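# Slide yellow sleeve onto steel-bearing shaft with all rings

## Task

Fit the yellow sleeve onto the shaft that sits beneath the bearing made wholly of steel, so that at the end every ring is on that shaft.

## Robot and tools

Robot: two arms, left_arm (on the +y side) and right_arm, each with a five-finger hand. right_arm has a right hand and left_arm a mirrored left hand. Base poses in the scene frame: left_arm (+0.022, +0.284, +0.035) m, quat_wxyz (+1.000, 0, 0, +0.009); right_arm (+0.004, -0.288, +0.011) m, quat_wxyz (+1.000, 0, 0, -0.001). The camera stand behind the arms is bolted down. A loose object may occasionally get a brief nudge. show_instructions returns two reference pages (images) for this task.

Frames: scene frame has its origin at table-top height midway between the nominal bases, +z up, +x out over the table. Arm names do not match image sides. Reported hand poses, velocities and targets are in each arm's own base frame; fixed cameras and the table use the scene frame. Motion offsets run along the axes of that arm's current Hand target.

Hand point: a point fixed to the palm, 0.05 m in front of it and 0.15 m past the wrist mounting face. Its +z runs along the straight fingers, +y out of the palm, +x across the palm away from the thumb on the right hand (toward the thumb on the left hand). Straight fingers extend 0.06-0.07 m past the point and lie 0.06 m behind it (-y). A wrist bracket on the little-finger side reaches 0.10 m across and can collide.

The 28-number row (every value in [-1, 1], both arms always included): left_arm dx, dy, dz, rx, ry, rz; left hand thumb_turn, thumb_bend, index, middle, ring, little, force_limit, speed; then the same 14 for right_arm. The six pose numbers are an offset, not a pose: they are measured from that arm's Hand target as it stood when the action or move began, in that target's axes; 1.0 equals 0.6 m of travel or 180 degrees; rx, ry, rz form one rotation vector. Every row of one action counts from the same start, and a new call starts from the updated Hand target, so resending an offset moves further. All six pose values at 0 re-requests the current Hand target. Hand values are absolute motor targets: thumb_turn -1 beside palm to +1 opposite the fingers; thumb_bend and each finger -1 straight to +1 curled. force_limit maps -1..+1 to about 0..10 N at the fingertip (0..15 N for the two thumb motors); speed rises linearly from near zero at -1 to full at +0.48 and stays full above. To leave a hand unchanged, resend the last eight hand numbers actually executed for it (or, before any, its hand_measured plus hand_force_limit and hand_speed).

Gripping: with the thumb fully opposed the hand holds objects roughly 0.035-0.065 m thick, handles down to about 0.025 m. A motor moves only when its target changes (by 0.002 or more), stops at target or when its load reaches force_limit, then locks. For a soft grip close at speed -0.94 or less. To squeeze harder raise force_limit and send a more-closed target than hand_measured; to loosen, send a more-open one. A lost grip shows as hand_load_n falling near 0.

Tools:
- execute_actions(actions, cameras): actions is a list of actions; each action is up to 15 rows of 28 numbers, one row per 1/30 s step, the last row held to fill 15 steps. Images return only for an empty list or if cameras names them.
- move(target, speed, blend, blocking, cameras): target is one 28-number row or a list of up to 15 rows, each offset counted from the same starting Hand targets. speed is path top speed in m/s (0.002 to 4.3, default 0.25; turning up to twice that in rad/s), one number or one per target. blend in m rounds corners between listed targets; 0 stops at each. The whole move is capped at 10 s. It does not avoid obstacles or the other arm. Route around an arm's own base, not close past it. Result adds a move: line with the ending (done, off_target, moving, held, fault) and limits (paced = pose clipped, held = steps withheld). done means within 10 mm and 2 degrees; neither done nor off_target tells you about contact.
- wait(seconds 0 to 10, cameras): lets time pass holding commands; a running move continues.
- stop(cameras): brakes a running move.
- zoom_image(camera, region [x0, y0, x1, y1] pixels, at most 504 by 504) on the latest image of cam_high, cam_low, cam_left_wrist or cam_right_wrist (all 672x504).
- finished_scene(scene 1): ends the scene irreversibly.

Results: end_effector_position (m) and end_effector_quat_wxyz per arm in its base frame; Hand target (last commanded pose after clipping, the origin for the next offsets); hand_measured, hand_stopped_by (moving, target, force, stalled, fault), hand_load_n (positive when pushed open), hand_force_limit, hand_speed, all in the row's six-motor order; joint positions, velocities (may read within noise), torques (offset, scaled, noisy; numbers 3 and 4 wrap at ±28 N m); motor temperatures; MOTOR HOT or OVER-TEMPERATURE FAULT lines. Calls with actions also list some intermediate positions.

Behaviour: orientation commands are clipped to within 40 degrees of the measured one per step. Arms track loosely; resting 1-3 cm (sometimes 5 cm) off, usually low, is normal and not contact. If short, send the remaining distance as a new offset. To release a push, command a target back beyond the hand point. Joint limits (rad): waist -2.880..2.880, shoulder 0..3.142, elbow 0..3.019, wrist pitch -1.693..1.571, wrist yaw -1.571..1.571, wrist roll -2.094..2.094.

Avoid: dropping parts or releasing them while moving, fast or hard contact with fixed or heavy items, letting anything leave the table, pressing or gripping one hand against the other, overloading fingers, and holding stretched or straining poses that overheat motors (100 °C drops the arm for 30-60 s).

Each tool is called in YAML: its name, and indented under it one key for each argument.

Reference images:

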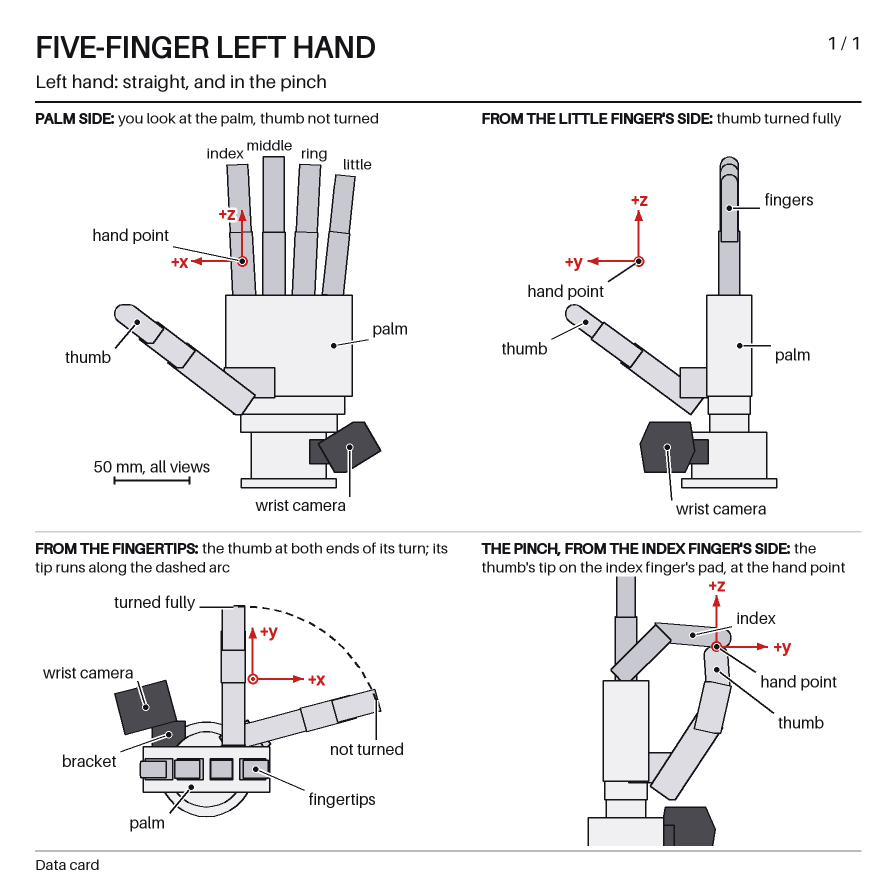

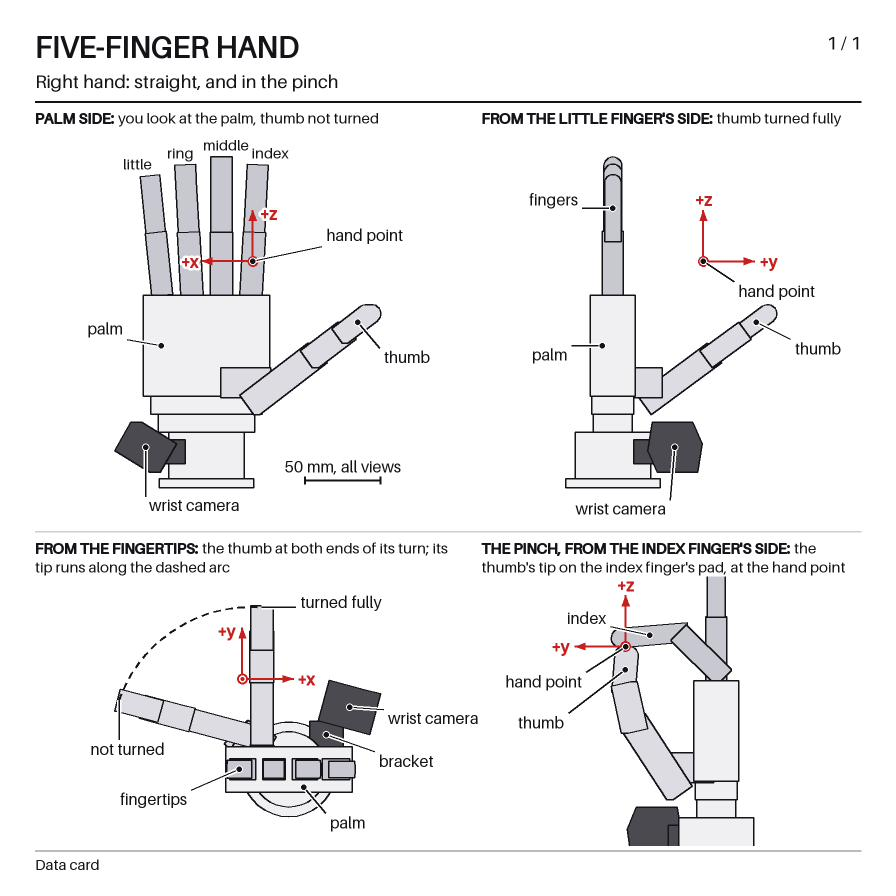

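## Session

execute_actions:
  actions: []

Scene clock: 0.00 s.
left_arm: end_effector_position=(+0.3989, +0.2503, +0.2301) hand_measured=(-1.000, -1.000, -1.000, -1.000, -1.000, -1.000) hand_load_n=(+0.0, +0.0, +0.0, +0.0, +0.0, +0.0) hand_stopped_by=(target, target, target, target, target, target) hand_force_limit=0.00 hand_speed=-0.80 end_effector_quat_wxyz=(-0.340, +0.921, -0.142, +0.129) | right_arm: end_effector_position=(+0.4447, +0.4526, +0.2819) hand_measured=(-1.000, -1.000, -1.000, -1.000, -1.000, -1.000) hand_load_n=(+0.0, +0.0, +0.0, +0.0, +0.0, +0.0) hand_stopped_by=(target, target, target, target, target, target) hand_force_limit=0.00 hand_speed=-0.80 end_effector_quat_wxyz=(+0.128, +0.751, +0.215, +0.611)
Joint positions: left_arm=[0.544 1.186 1.078 -0.786 -0.338 -0.601] | right_arm=[1.112 1.713 1.332 -0.039 0.999 -1.698]
Joint velocities: within noise
Joint torques (N m): no reading
Motor temperatures (°C): left_arm=[36 33 37 30 28 32] | right_arm=[35 34 31 31 30 28]
Heat: left arm: hottest elbow 37 °C; right arm: hottest waist 35 °C.
Hand target: left_arm +0.4064, +0.2548, +0.2473; -0.351, +0.915, -0.138, +0.142 | right_arm +0.4472, +0.4576, +0.2972; +0.118, +0.748, +0.204, +0.620

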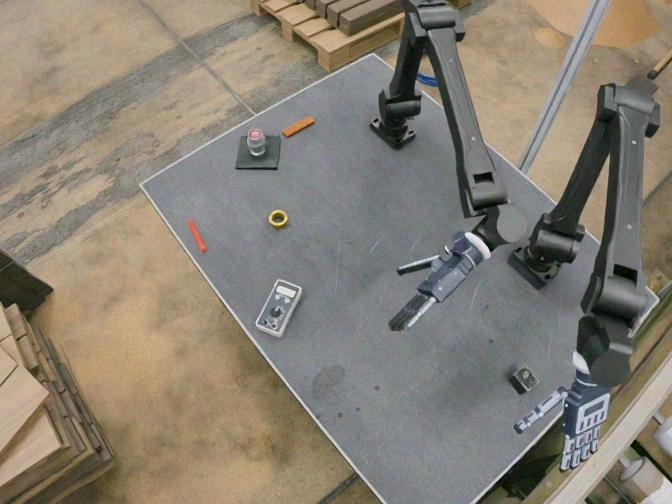

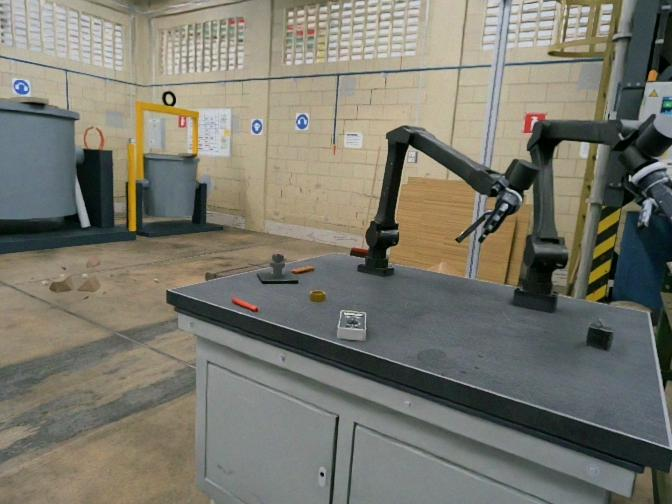

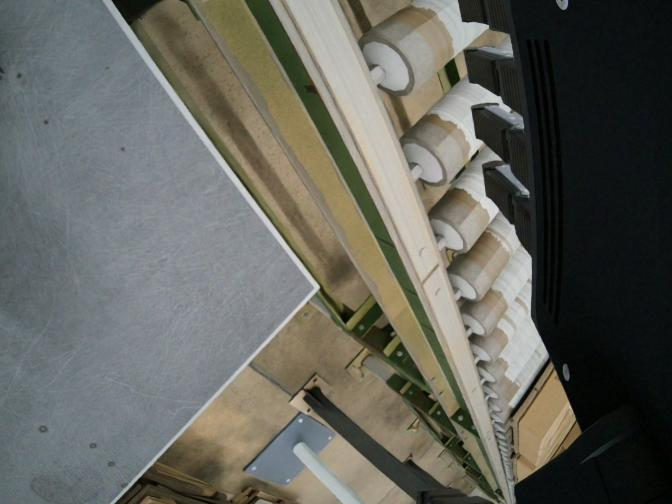

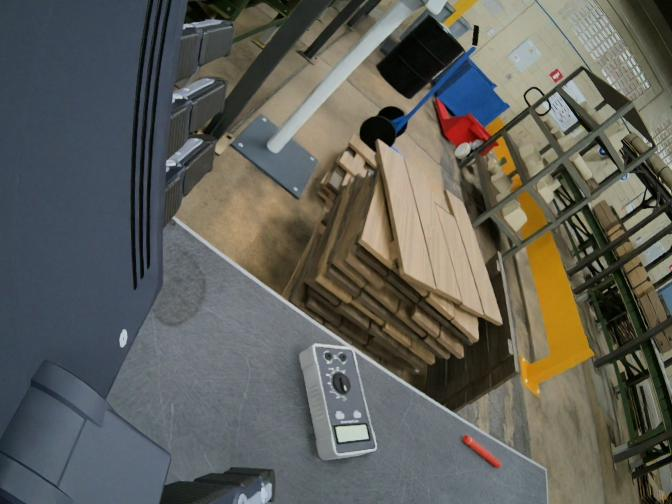

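zoom_image:
  camera: "cam_high"
  region: [220, 100, 320, 180]

zoom_image:
  camera: "cam_low"
  region: [220, 230, 370, 340]

zoom_image:
  camera: "cam_high"
  region: [240, 190, 320, 250]

Scaled by 5.040 from the camera's 672x504 image, which has a finer 960x720 frame.

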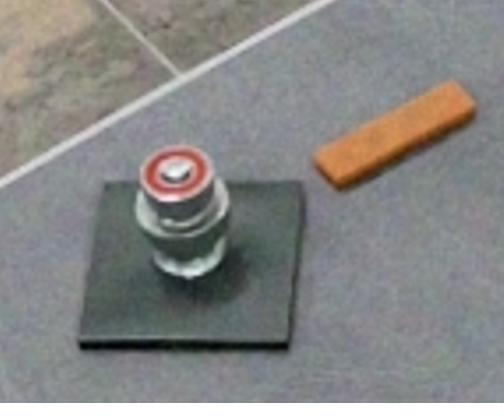

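Scaled by 3.360 from the camera's 672x504 image, which has a finer 960x720 frame.

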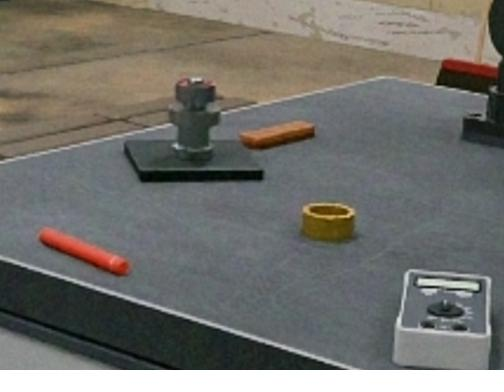

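Scaled by 6.300 from the camera's 672x504 image, which has a finer 960x720 frame.

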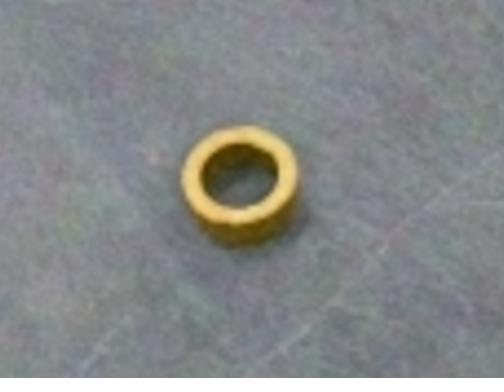

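move:
  target: [0,0,0,0,0,0,-1,-1,-1,-1,-1,-1,0,-0.8,-0.279,0.703,-0.152,-0.1224,-0.1449,0.6395,-1,-1,-1,-1,-1,-1,0,-0.8]
  cameras: ["all"]

Scene clock: 9.17 s.
left_arm: end_effector_position=(+0.3989, +0.2503, +0.2301) hand_measured=(-1.000, -1.000, -1.000, -1.000, -1.000, -1.000) hand_load_n=(+0.0, +0.0, +0.0, +0.0, +0.0, +0.0) hand_stopped_by=(target, target, target, target, target, target) hand_force_limit=0.00 hand_speed=-0.80 end_effector_quat_wxyz=(-0.340, +0.921, -0.142, +0.129) | right_arm: end_effector_position=(+0.3967, +0.0042, +0.3289) hand_measured=(-1.000, -1.000, -1.000, -1.000, -1.000, -1.000) hand_load_n=(-0.5, -0.5, +0.0, +0.0, +0.0, +0.0) hand_stopped_by=(target, target, target, target, target, target) hand_force_limit=0.00 hand_speed=-0.80 end_effector_quat_wxyz=(-0.289, +0.653, -0.638, +0.289)
Joint positions: left_arm=[0.544 1.186 1.078 -0.786 -0.338 -0.601] | right_arm=[-0.091 0.97 1.159 -0.921 -0.076 -0.08]
Joint torques (N m): left_arm=[-1.61 -6.89 10.26 1.61 -0.22 -0.04] | right_arm=[-0.15 -7.53 15.05 0.87 -0.18 0.03]
Heat: left arm: hottest elbow 39 °C; right arm: hottest waist 35 °C.
Hand target: left_arm +0.4064, +0.2548, +0.2473; -0.351, +0.915, -0.138, +0.142 | right_arm +0.4008, +0.0000, +0.3496; -0.299, +0.641, -0.640, +0.300
Off the commanded pose: left_arm 0.019 m, 2 deg | right_arm 0.022 m, 2 deg.
move: off_target (left_arm, right_arm)

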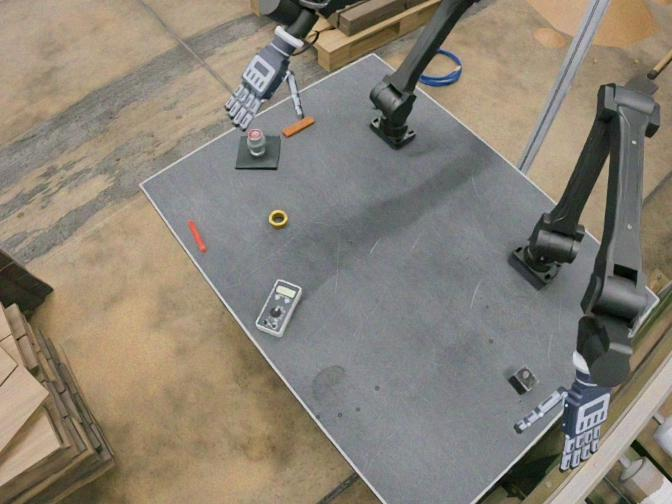

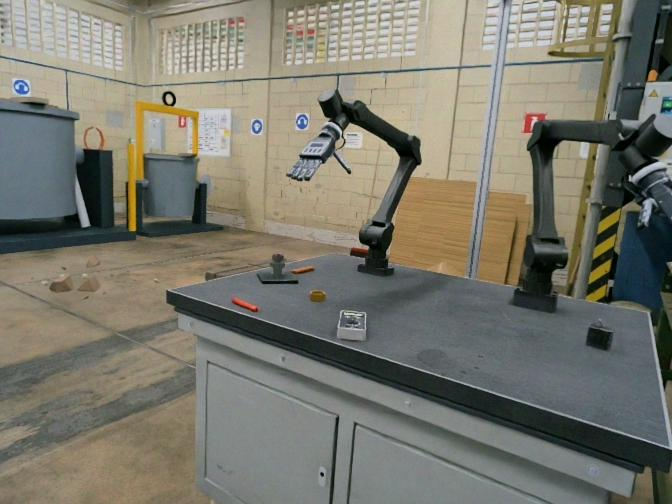

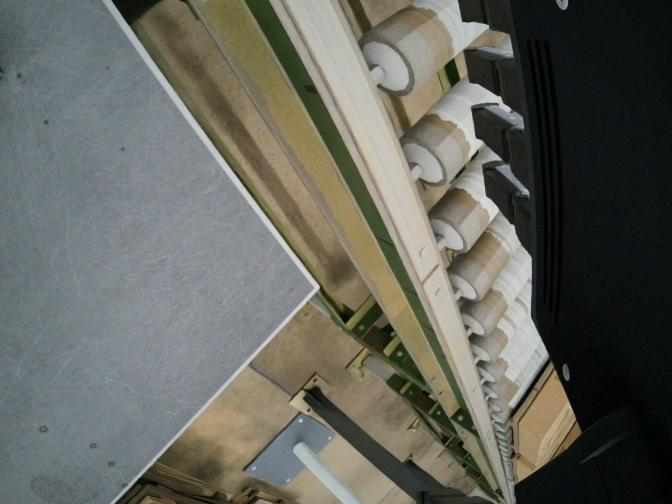

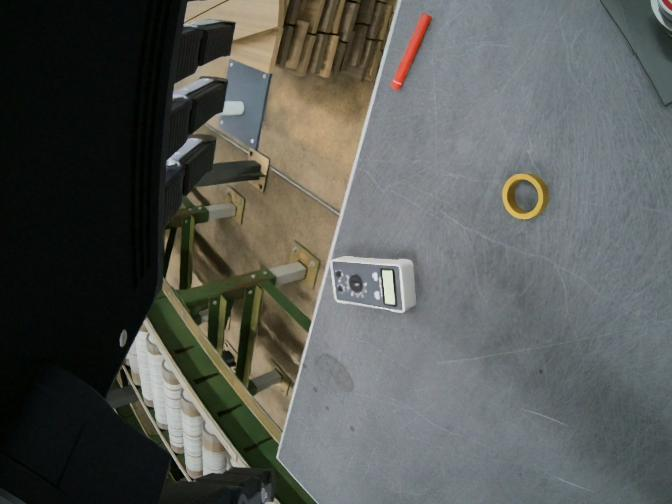

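move:
  target: [0,0,0,0,0,0,-1,-1,-1,-1,-1,-1,0,-0.8,0.25,0.0857,-0.102,0,0,0,-1,-1,-1,-1,-1,-1,0,-0.8]
  cameras: ["all"]

Scene clock: 11.63 s.
left_arm: end_effector_position=(+0.3989, +0.2503, +0.2301) hand_measured=(-1.000, -1.000, -1.000, -1.000, -1.000, -1.000) hand_load_n=(+0.0, +0.0, +0.0, +0.0, +0.0, +0.0) hand_stopped_by=(target, target, target, target, target, target) hand_force_limit=0.00 hand_speed=-0.80 end_effector_quat_wxyz=(-0.340, +0.921, -0.142, +0.129) | right_arm: end_effector_position=(+0.3173, -0.1402, +0.3298) hand_measured=(-1.000, -1.000, -1.000, -1.000, -1.000, -1.000) hand_load_n=(+0.0, +0.0, -0.5, +0.0, +0.0, +0.0) hand_stopped_by=(target, target, target, target, target, target) hand_force_limit=0.00 hand_speed=-0.80 end_effector_quat_wxyz=(-0.300, +0.643, -0.646, +0.282)
Joint positions: left_arm=[0.544 1.186 1.078 -0.786 -0.338 -0.601] | right_arm=[-0.692 0.942 1.159 -1.081 -0.518 -0.492]
Joint torques (N m): left_arm=[-1.61 -6.77 10.28 1.59 -0.22 -0.06] | right_arm=[-0.38 -5.48 15.61 0.64 -0.46 -0.16]
Heat: left arm: hottest elbow 40 °C; right arm: hottest waist 35 °C.
Hand target: left_arm +0.4064, +0.2548, +0.2473; -0.351, +0.915, -0.138, +0.142 | right_arm +0.3211, -0.1501, +0.3497; -0.299, +0.641, -0.640, +0.300
Off the commanded pose: left_arm 0.019 m, 2 deg | right_arm 0.023 m, 2 deg.
move: off_target (left_arm, right_arm)

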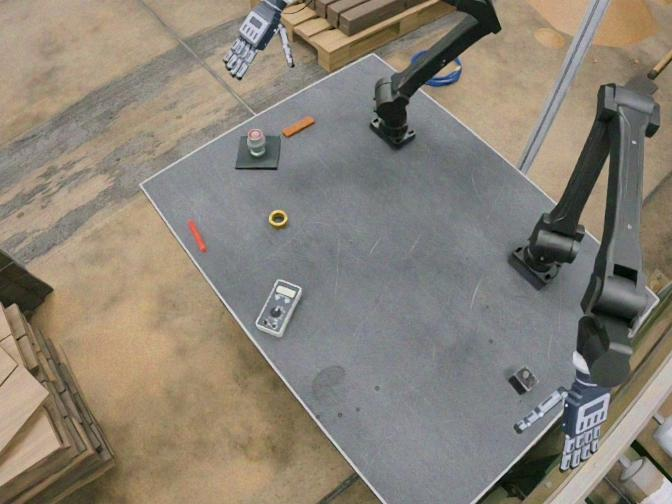

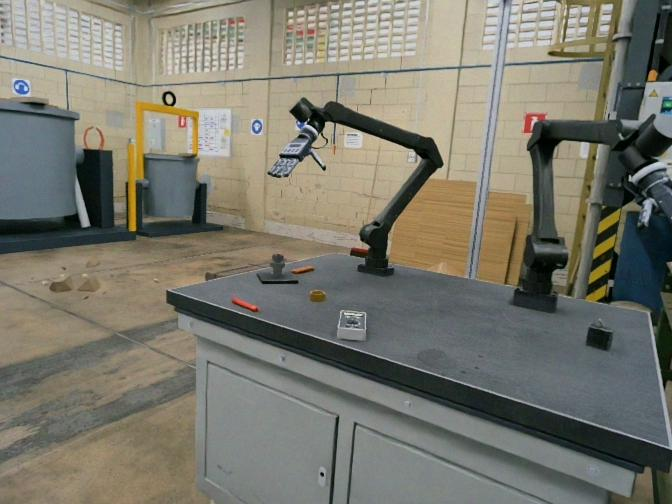

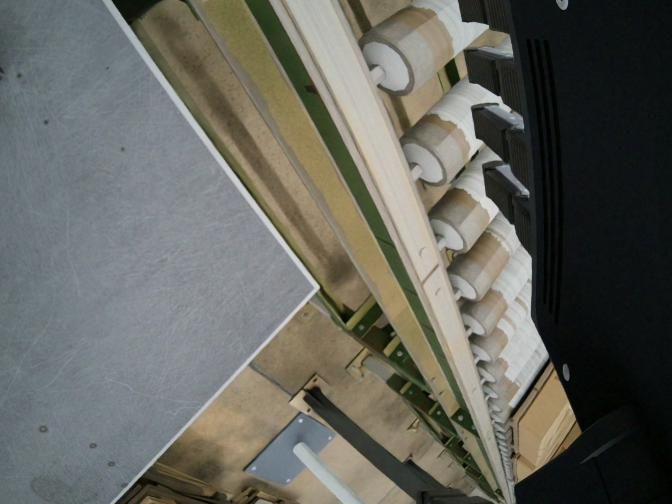

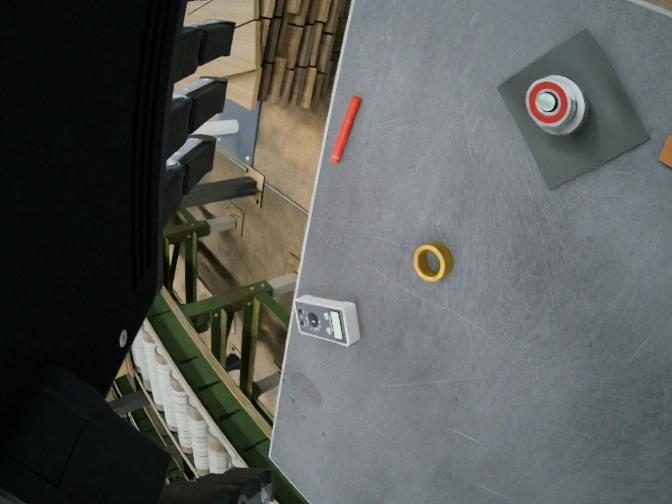

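zoom_image:
  camera: "cam_right_wrist"
  region: [490, 50, 630, 170]

zoom_image:
  camera: "cam_low"
  region: [250, 240, 310, 290]

zoom_image:
  camera: "cam_high"
  region: [230, 120, 290, 175]

Scaled by 3.600 from the camera's 672x504 image, which has a finer 960x720 frame.

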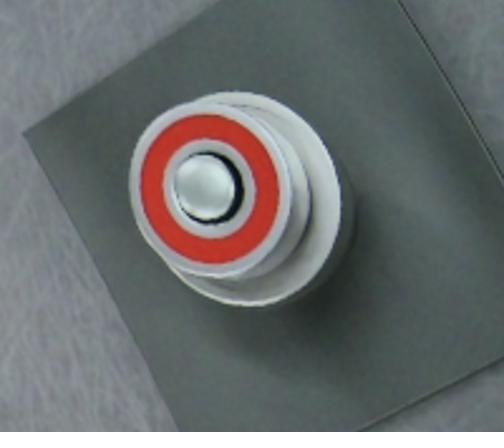

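Scaled by 8.400 from the camera's 672x504 image, which has a finer 960x720 frame.

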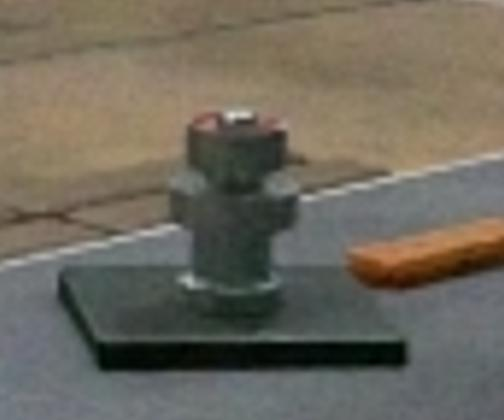

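Scaled by 8.400 from the camera's 672x504 image, which has a finer 960x720 frame.

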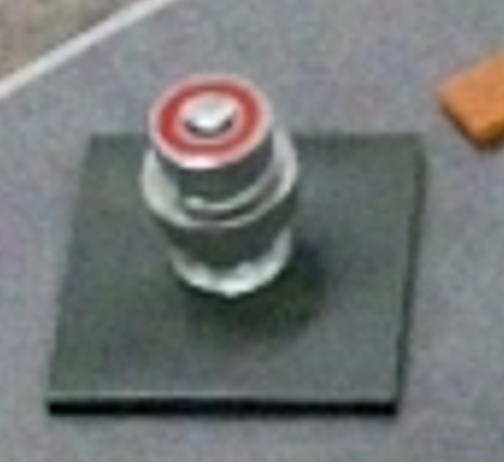

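move:
  target: [0,0,0,0,0,0,-1,-1,-1,-1,-1,-1,0,-0.8,0,0.1277,0.1072,0,0,0,-1,-1,-1,-1,-1,-1,0,-0.8]
  cameras: ["cam_high","cam_right_wrist","cam_low"]

Scene clock: 14.27 s.
left_arm: end_effector_position=(+0.3989, +0.2503, +0.2301) hand_measured=(-1.000, -1.000, -1.000, -1.000, -1.000, -1.000) hand_load_n=(+0.0, +0.0, +0.0, +0.0, +0.0, +0.0) hand_stopped_by=(target, target, target, target, target, target) hand_force_limit=0.00 hand_speed=-0.80 end_effector_quat_wxyz=(-0.340, +0.921, -0.142, +0.129) | right_arm: end_effector_position=(+0.3220, -0.1443, +0.2449) hand_measured=(-1.000, -1.000, -1.000, -1.000, -1.000, -1.000) hand_load_n=(-0.5, +0.0, -0.5, +0.0, +0.0, +0.0) hand_stopped_by=(target, target, target, target, target, target) hand_force_limit=0.00 hand_speed=-0.80 end_effector_quat_wxyz=(-0.300, +0.644, -0.644, +0.285)
Joint positions: left_arm=[0.544 1.186 1.078 -0.786 -0.338 -0.601] | right_arm=[-0.692 0.931 0.928 -0.856 -0.518 -0.496]
Joint torques (N m): left_arm=[-1.73 -6.95 10.3 1.61 -0.22 -0.06] | right_arm=[-0.21 -7.53 11.06 1.65 -0.42 -0.12]
Heat: left arm: hottest elbow 40 °C; right arm: hottest waist 35 °C.
Hand target: left_arm +0.4064, +0.2548, +0.2473; -0.351, +0.915, -0.138, +0.142 | right_arm +0.3213, -0.1502, +0.2498; -0.299, +0.641, -0.640, +0.300
Off the commanded pose: left_arm 0.019 m, 2 deg | right_arm 0.008 m, 2 deg.
move: off_target (left_arm)
Images, in order (width x height): cam_high 672x504, cam_low 672x504, cam_right_wrist 672x504.

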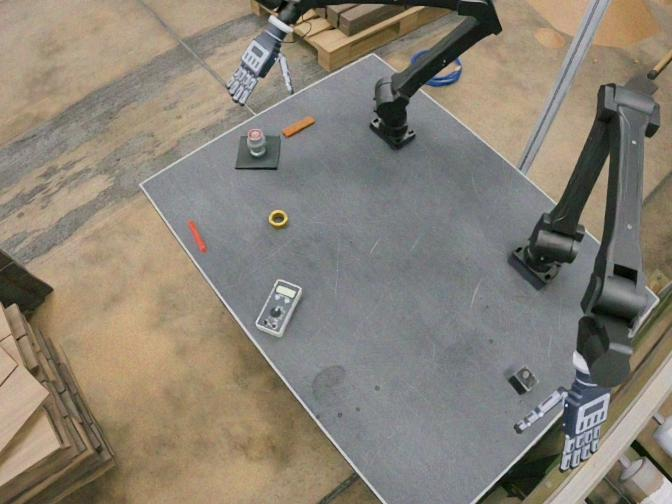

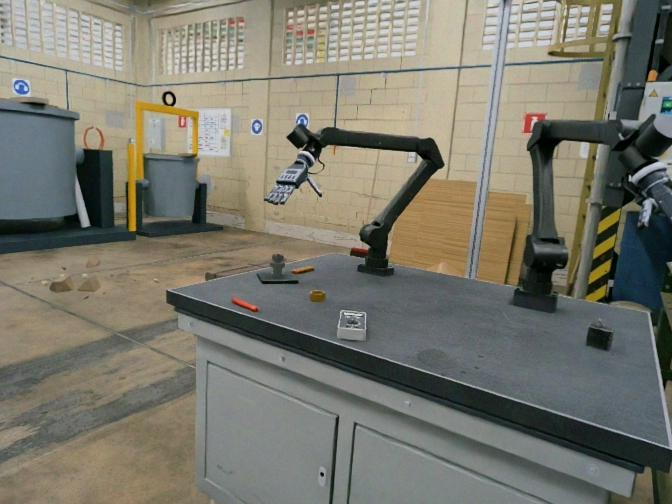

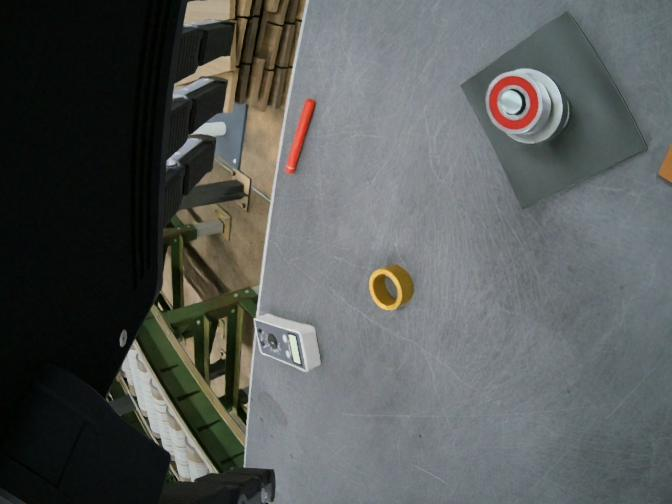

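move:
  target: [0,0,0,0,0,0,-1,-1,-1,-1,-1,-1,0,-0.8,-0.108,0.2,0.0985,-0.0226,0.3372,-0.3685,1,-1,-1,-1,-1,-1,0,0]
  cameras: ["all"]

Scene clock: 23.07 s.
left_arm: end_effector_position=(+0.3989, +0.2503, +0.2301) hand_measured=(-1.000, -1.000, -1.000, -1.000, -1.000, -1.000) hand_load_n=(+0.0, +0.0, +0.0, +0.0, +0.0, +0.0) hand_stopped_by=(target, target, target, target, target, target) hand_force_limit=0.00 hand_speed=-0.80 end_effector_quat_wxyz=(-0.340, +0.921, -0.142, +0.129) | right_arm: end_effector_position=(+0.2904, -0.0888, +0.1216) hand_measured=(+1.000, -1.000, -1.000, -1.000, -1.000, -1.000) hand_load_n=(+0.0, +0.0, +0.0, +0.0, +0.0, +0.0) hand_stopped_by=(target, target, target, target, target, target) hand_force_limit=0.00 hand_speed=0.00 end_effector_quat_wxyz=(+0.269, +0.651, -0.280, +0.652)
Joint positions: left_arm=[0.544 1.186 1.078 -0.786 -0.338 -0.601] | right_arm=[0.437 1.378 0.148 1.217 1.234 -1.544]
Joint torques (N m): left_arm=[-1.79 -6.77 10.26 1.59 -0.22 -0.03] | right_arm=[1.96 -5.36 4.46 1.62 0.03 -0.18]
Motor temperatures (°C): left_arm=[36 33 42 30 28 32] | right_arm=[35 35 35 31 30 28]
Heat: left arm: hottest elbow 42 °C; right arm: hottest waist 35 °C.
Hand target: left_arm +0.4064, +0.2548, +0.2473; -0.351, +0.915, -0.138, +0.142 | right_arm +0.2895, -0.0857, +0.1196; +0.270, +0.654, -0.270, +0.653
Off the commanded pose: left_arm 0.019 m, 2 deg | right_arm 0.004 m, 1 deg.
move: off_target (left_arm)

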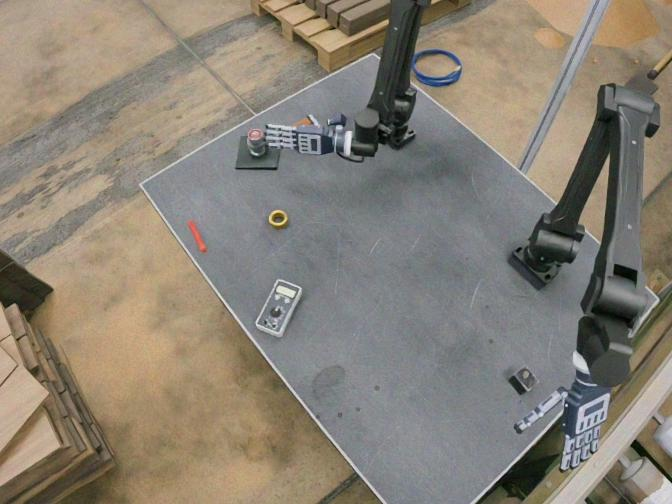

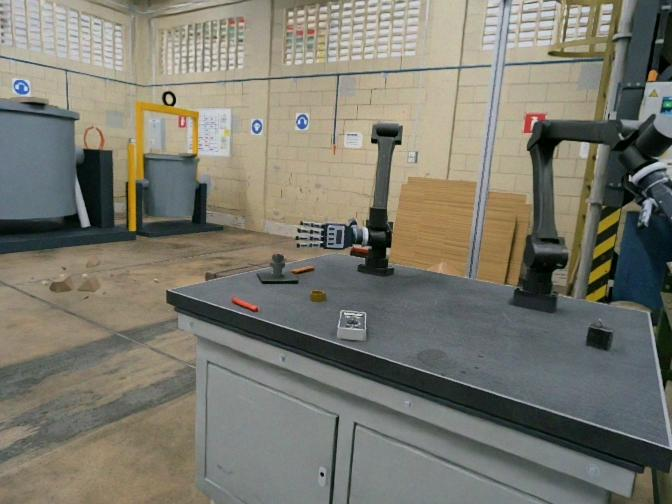

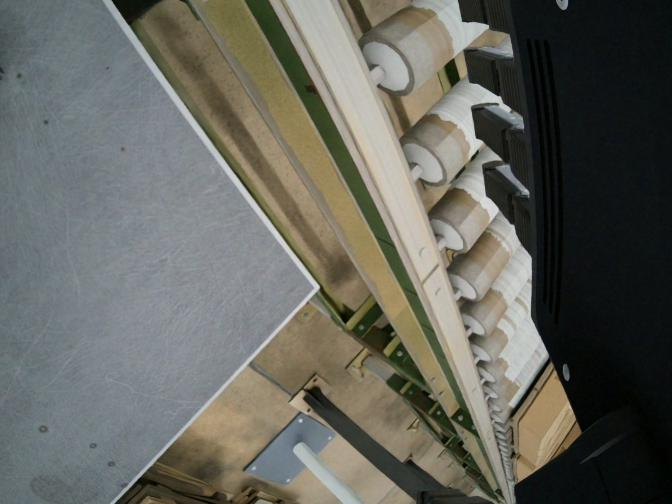

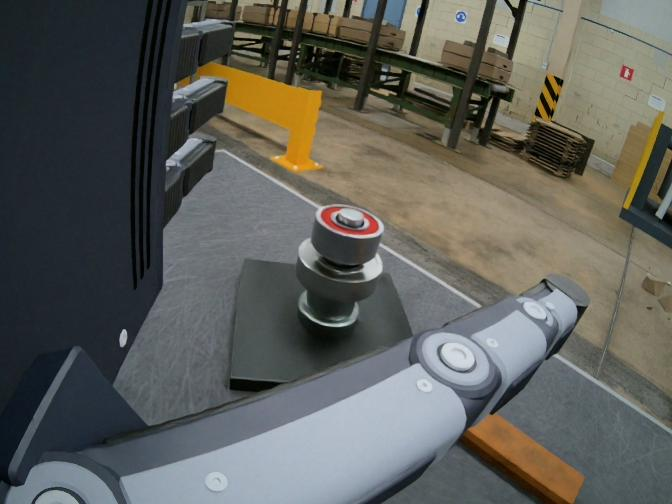

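Excellent view.

zoom_image:
  camera: "cam_right_wrist"
  region: [270, 190, 410, 350]

Scaled by 3.150 from the camera's 672x504 image, which has a finer 960x720 frame.

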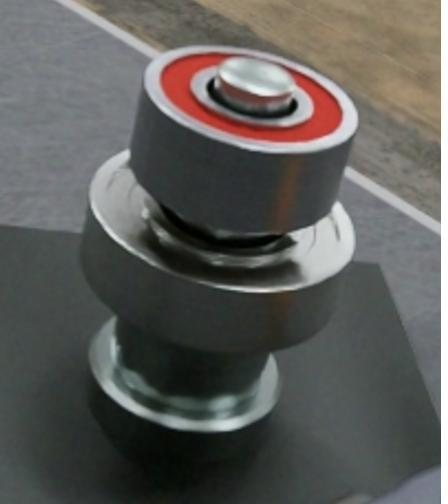

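zoom_image:
  camera: "cam_right_wrist"
  region: [180, 0, 672, 250]

Scaled by 1.024 from the camera's 672x504 image, which has a finer 960x720 frame.

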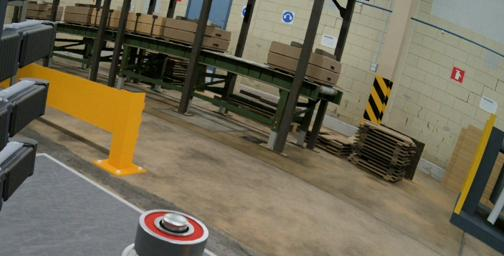

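zoom_image:
  camera: "cam_right_wrist"
  region: [0, 0, 300, 300]

Scaled by 1.680 from the camera's 672x504 image, which has a finer 960x720 frame.

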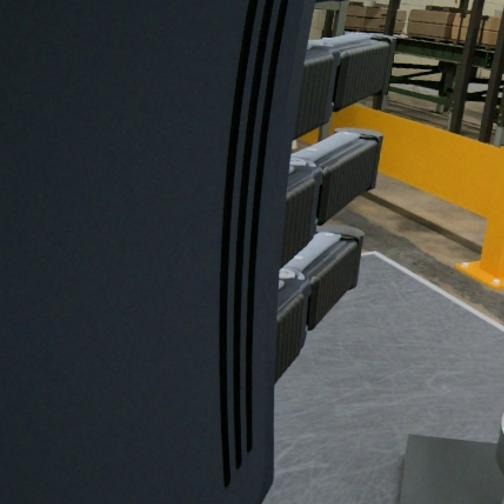

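move:
  target:
    - [0,0,0,0,0,0,-1,-1,-1,-1,-1,-1,0,-0.8,0.217,0,0,0,0,0,1,-1,-0.3,-0.3,-1,-1,0,0]
    - [0,0,0,0,0,0,-1,-1,-1,-1,-1,-1,0,-0.8,0.134,-0.022,0.223,0.0435,-0.3211,0.3837,1,-1,-0.3,-0.3,-1,-1,0,0]
  blend: [0.03,0]
  cameras: ["all"]

Scene clock: 36.23 s.
left_arm: end_effector_position=(+0.3989, +0.2503, +0.2301) hand_measured=(-1.000, -1.000, -1.000, -1.000, -1.000, -1.000) hand_load_n=(-0.5, +0.0, +0.0, +0.0, +0.0, +0.0) hand_stopped_by=(target, target, target, target, target, target) hand_force_limit=0.00 hand_speed=-0.80 end_effector_quat_wxyz=(-0.340, +0.921, -0.142, +0.129) | right_arm: end_effector_position=(+0.3796, -0.1562, +0.1745) hand_measured=(+1.000, -1.000, -0.300, -0.300, -1.000, -1.000) hand_load_n=(+0.0, +0.0, +0.0, +0.0, +0.0, +0.0) hand_stopped_by=(target, target, target, target, target, target) hand_force_limit=0.00 hand_speed=0.00 end_effector_quat_wxyz=(-0.323, +0.635, -0.630, +0.309)
Joint positions: left_arm=[0.544 1.186 1.078 -0.786 -0.338 -0.601] | right_arm=[-0.631 1.079 0.796 -0.475 -0.51 -0.416]
Joint torques (N m): left_arm=[-1.67 -6.65 10.29 1.59 -0.23 -0.04] | right_arm=[-0.03 -7.47 16.62 0.81 -0.37 0.04]
Heat: left arm: hottest elbow 44 °C; right arm: hottest elbow 36 °C.
Hand target: left_arm +0.4064, +0.2548, +0.2473; -0.351, +0.915, -0.138, +0.142 | right_arm +0.3936, -0.1710, +0.2000; -0.326, +0.627, -0.627, +0.327
Off the commanded pose: left_arm 0.019 m, 2 deg | right_arm 0.033 m, 2 deg.
move: off_target (left_arm, right_arm)

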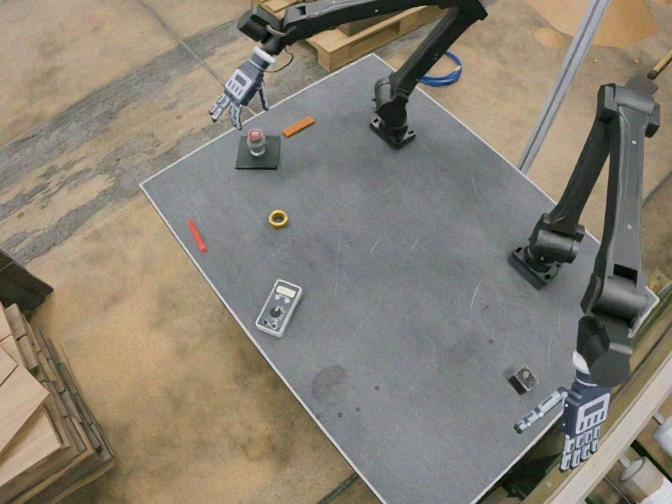

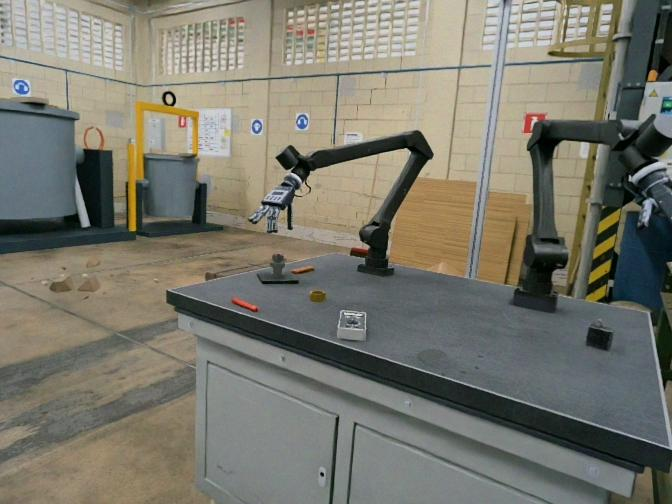

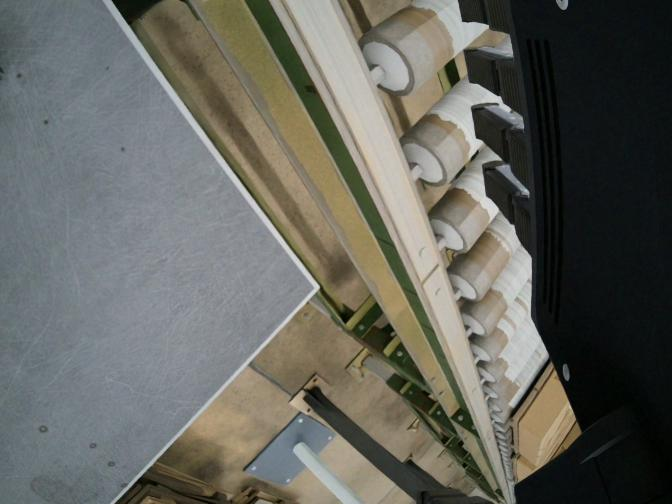

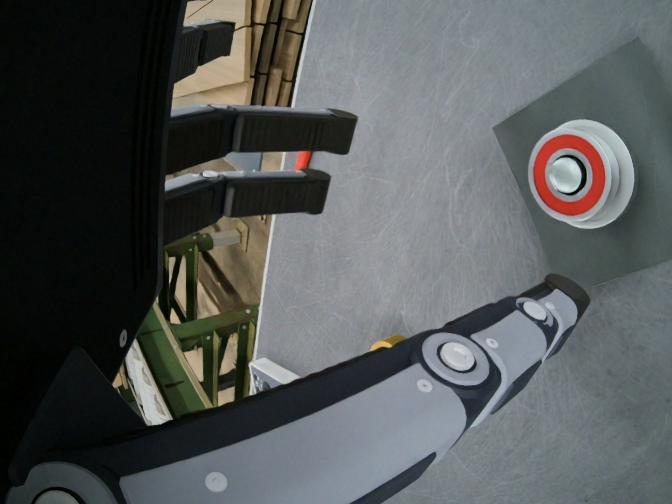

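zoom_image:
  camera: "cam_right_wrist"
  region: [480, 80, 672, 270]

zoom_image:
  camera: "cam_high"
  region: [200, 60, 300, 180]

Scaled by 2.625 from the camera's 672x504 image, which has a finer 960x720 frame.

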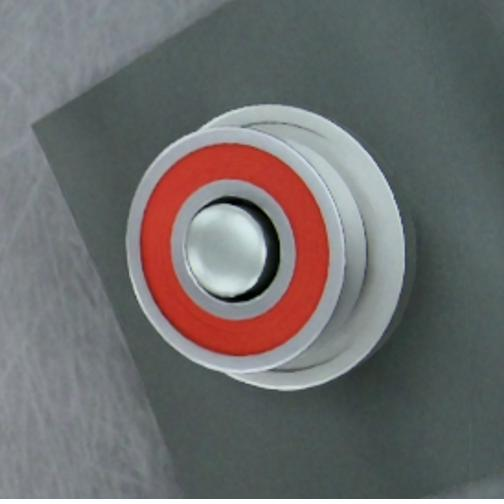

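Scaled by 4.200 from the camera's 672x504 image, which has a finer 960x720 frame.

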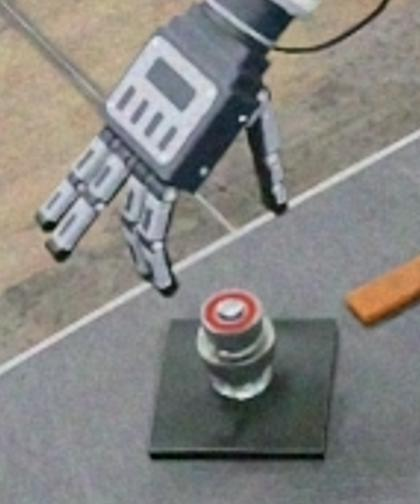

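move:
  target: [0,0,0,0,0,0,-1,-1,-1,-1,-1,-1,0,-0.8,-0.0037,0.0543,0.0808,0,0,0,1,-1,-0.3,-0.3,-1,-1,0,0]
  speed: 0.12
  cameras: ["cam_high","cam_low","cam_right_wrist"]

zoom_image:
  camera: "cam_high"
  region: [200, 80, 300, 180]

zoom_image:
  camera: "cam_low"
  region: [230, 210, 330, 290]

Scene clock: 39.03 s.
left_arm: end_effector_position=(+0.3989, +0.2503, +0.2301) hand_measured=(-1.000, -1.000, -1.000, -1.000, -1.000, -1.000) hand_load_n=(+0.0, +0.0, +0.0, +0.0, +0.0, +0.0) hand_stopped_by=(target, target, target, target, target, target) hand_force_limit=0.00 hand_speed=-0.80 end_effector_quat_wxyz=(-0.340, +0.921, -0.142, +0.129) | right_arm: end_effector_position=(+0.4091, -0.1728, +0.1483) hand_measured=(+1.000, -1.000, -0.300, -0.300, -1.000, -1.000) hand_load_n=(+0.0, +0.0, +0.0, +0.0, +0.0, +0.0) hand_stopped_by=(target, target, target, target, target, target) hand_force_limit=0.00 hand_speed=0.00 end_effector_quat_wxyz=(-0.323, +0.627, -0.629, +0.329)
Joint positions: left_arm=[0.544 1.186 1.078 -0.786 -0.338 -0.601] | right_arm=[-0.615 1.182 0.781 -0.307 -0.484 -0.386]
Joint torques (N m): left_arm=[-1.61 -6.83 10.29 1.59 -0.21 -0.03] | right_arm=[1.9 -9 10.62 1.91 -0.18 0.05]
Heat: left arm: hottest elbow 44 °C; right arm: hottest elbow 38 °C.
Hand target: left_arm +0.4064, +0.2548, +0.2473; -0.351, +0.915, -0.138, +0.142 | right_arm +0.4145, -0.1688, +0.1454; -0.326, +0.627, -0.627, +0.327
Off the commanded pose: left_arm 0.019 m, 2 deg | right_arm 0.007 m, 0 deg.
move: off_target (left_arm)
Images, in order (width x height): cam_high 672x504, cam_low 672x504, cam_right_wrist 672x504.

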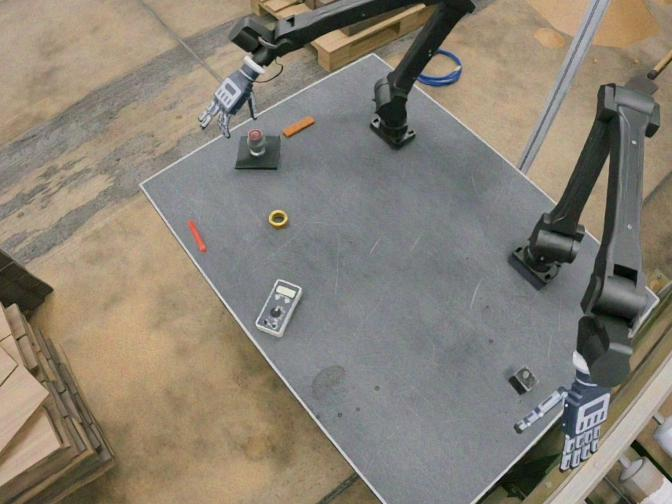

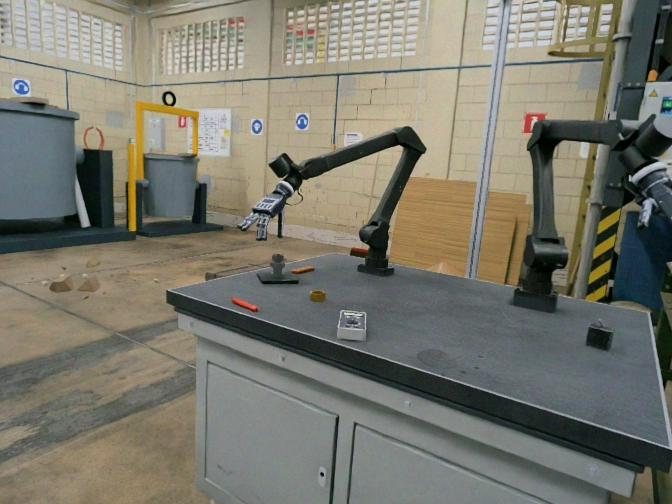

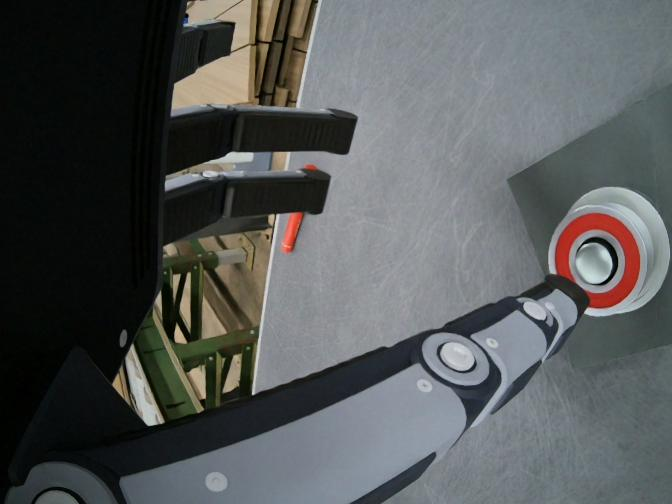

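Scaled by 5.040 from the camera's 672x504 image, which has a finer 960x720 frame.

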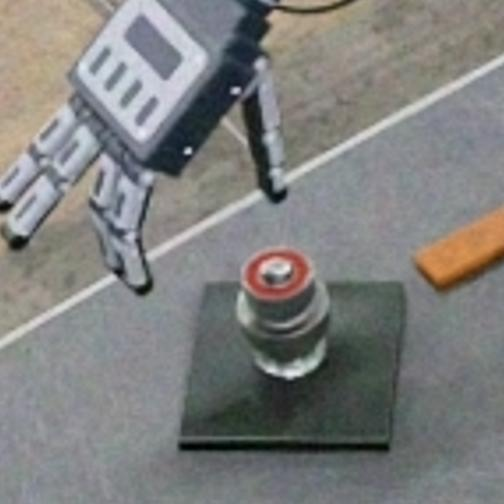

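Scaled by 5.040 from the camera's 672x504 image, which has a finer 960x720 frame.

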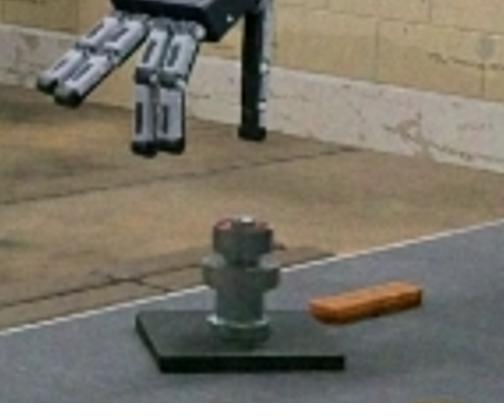

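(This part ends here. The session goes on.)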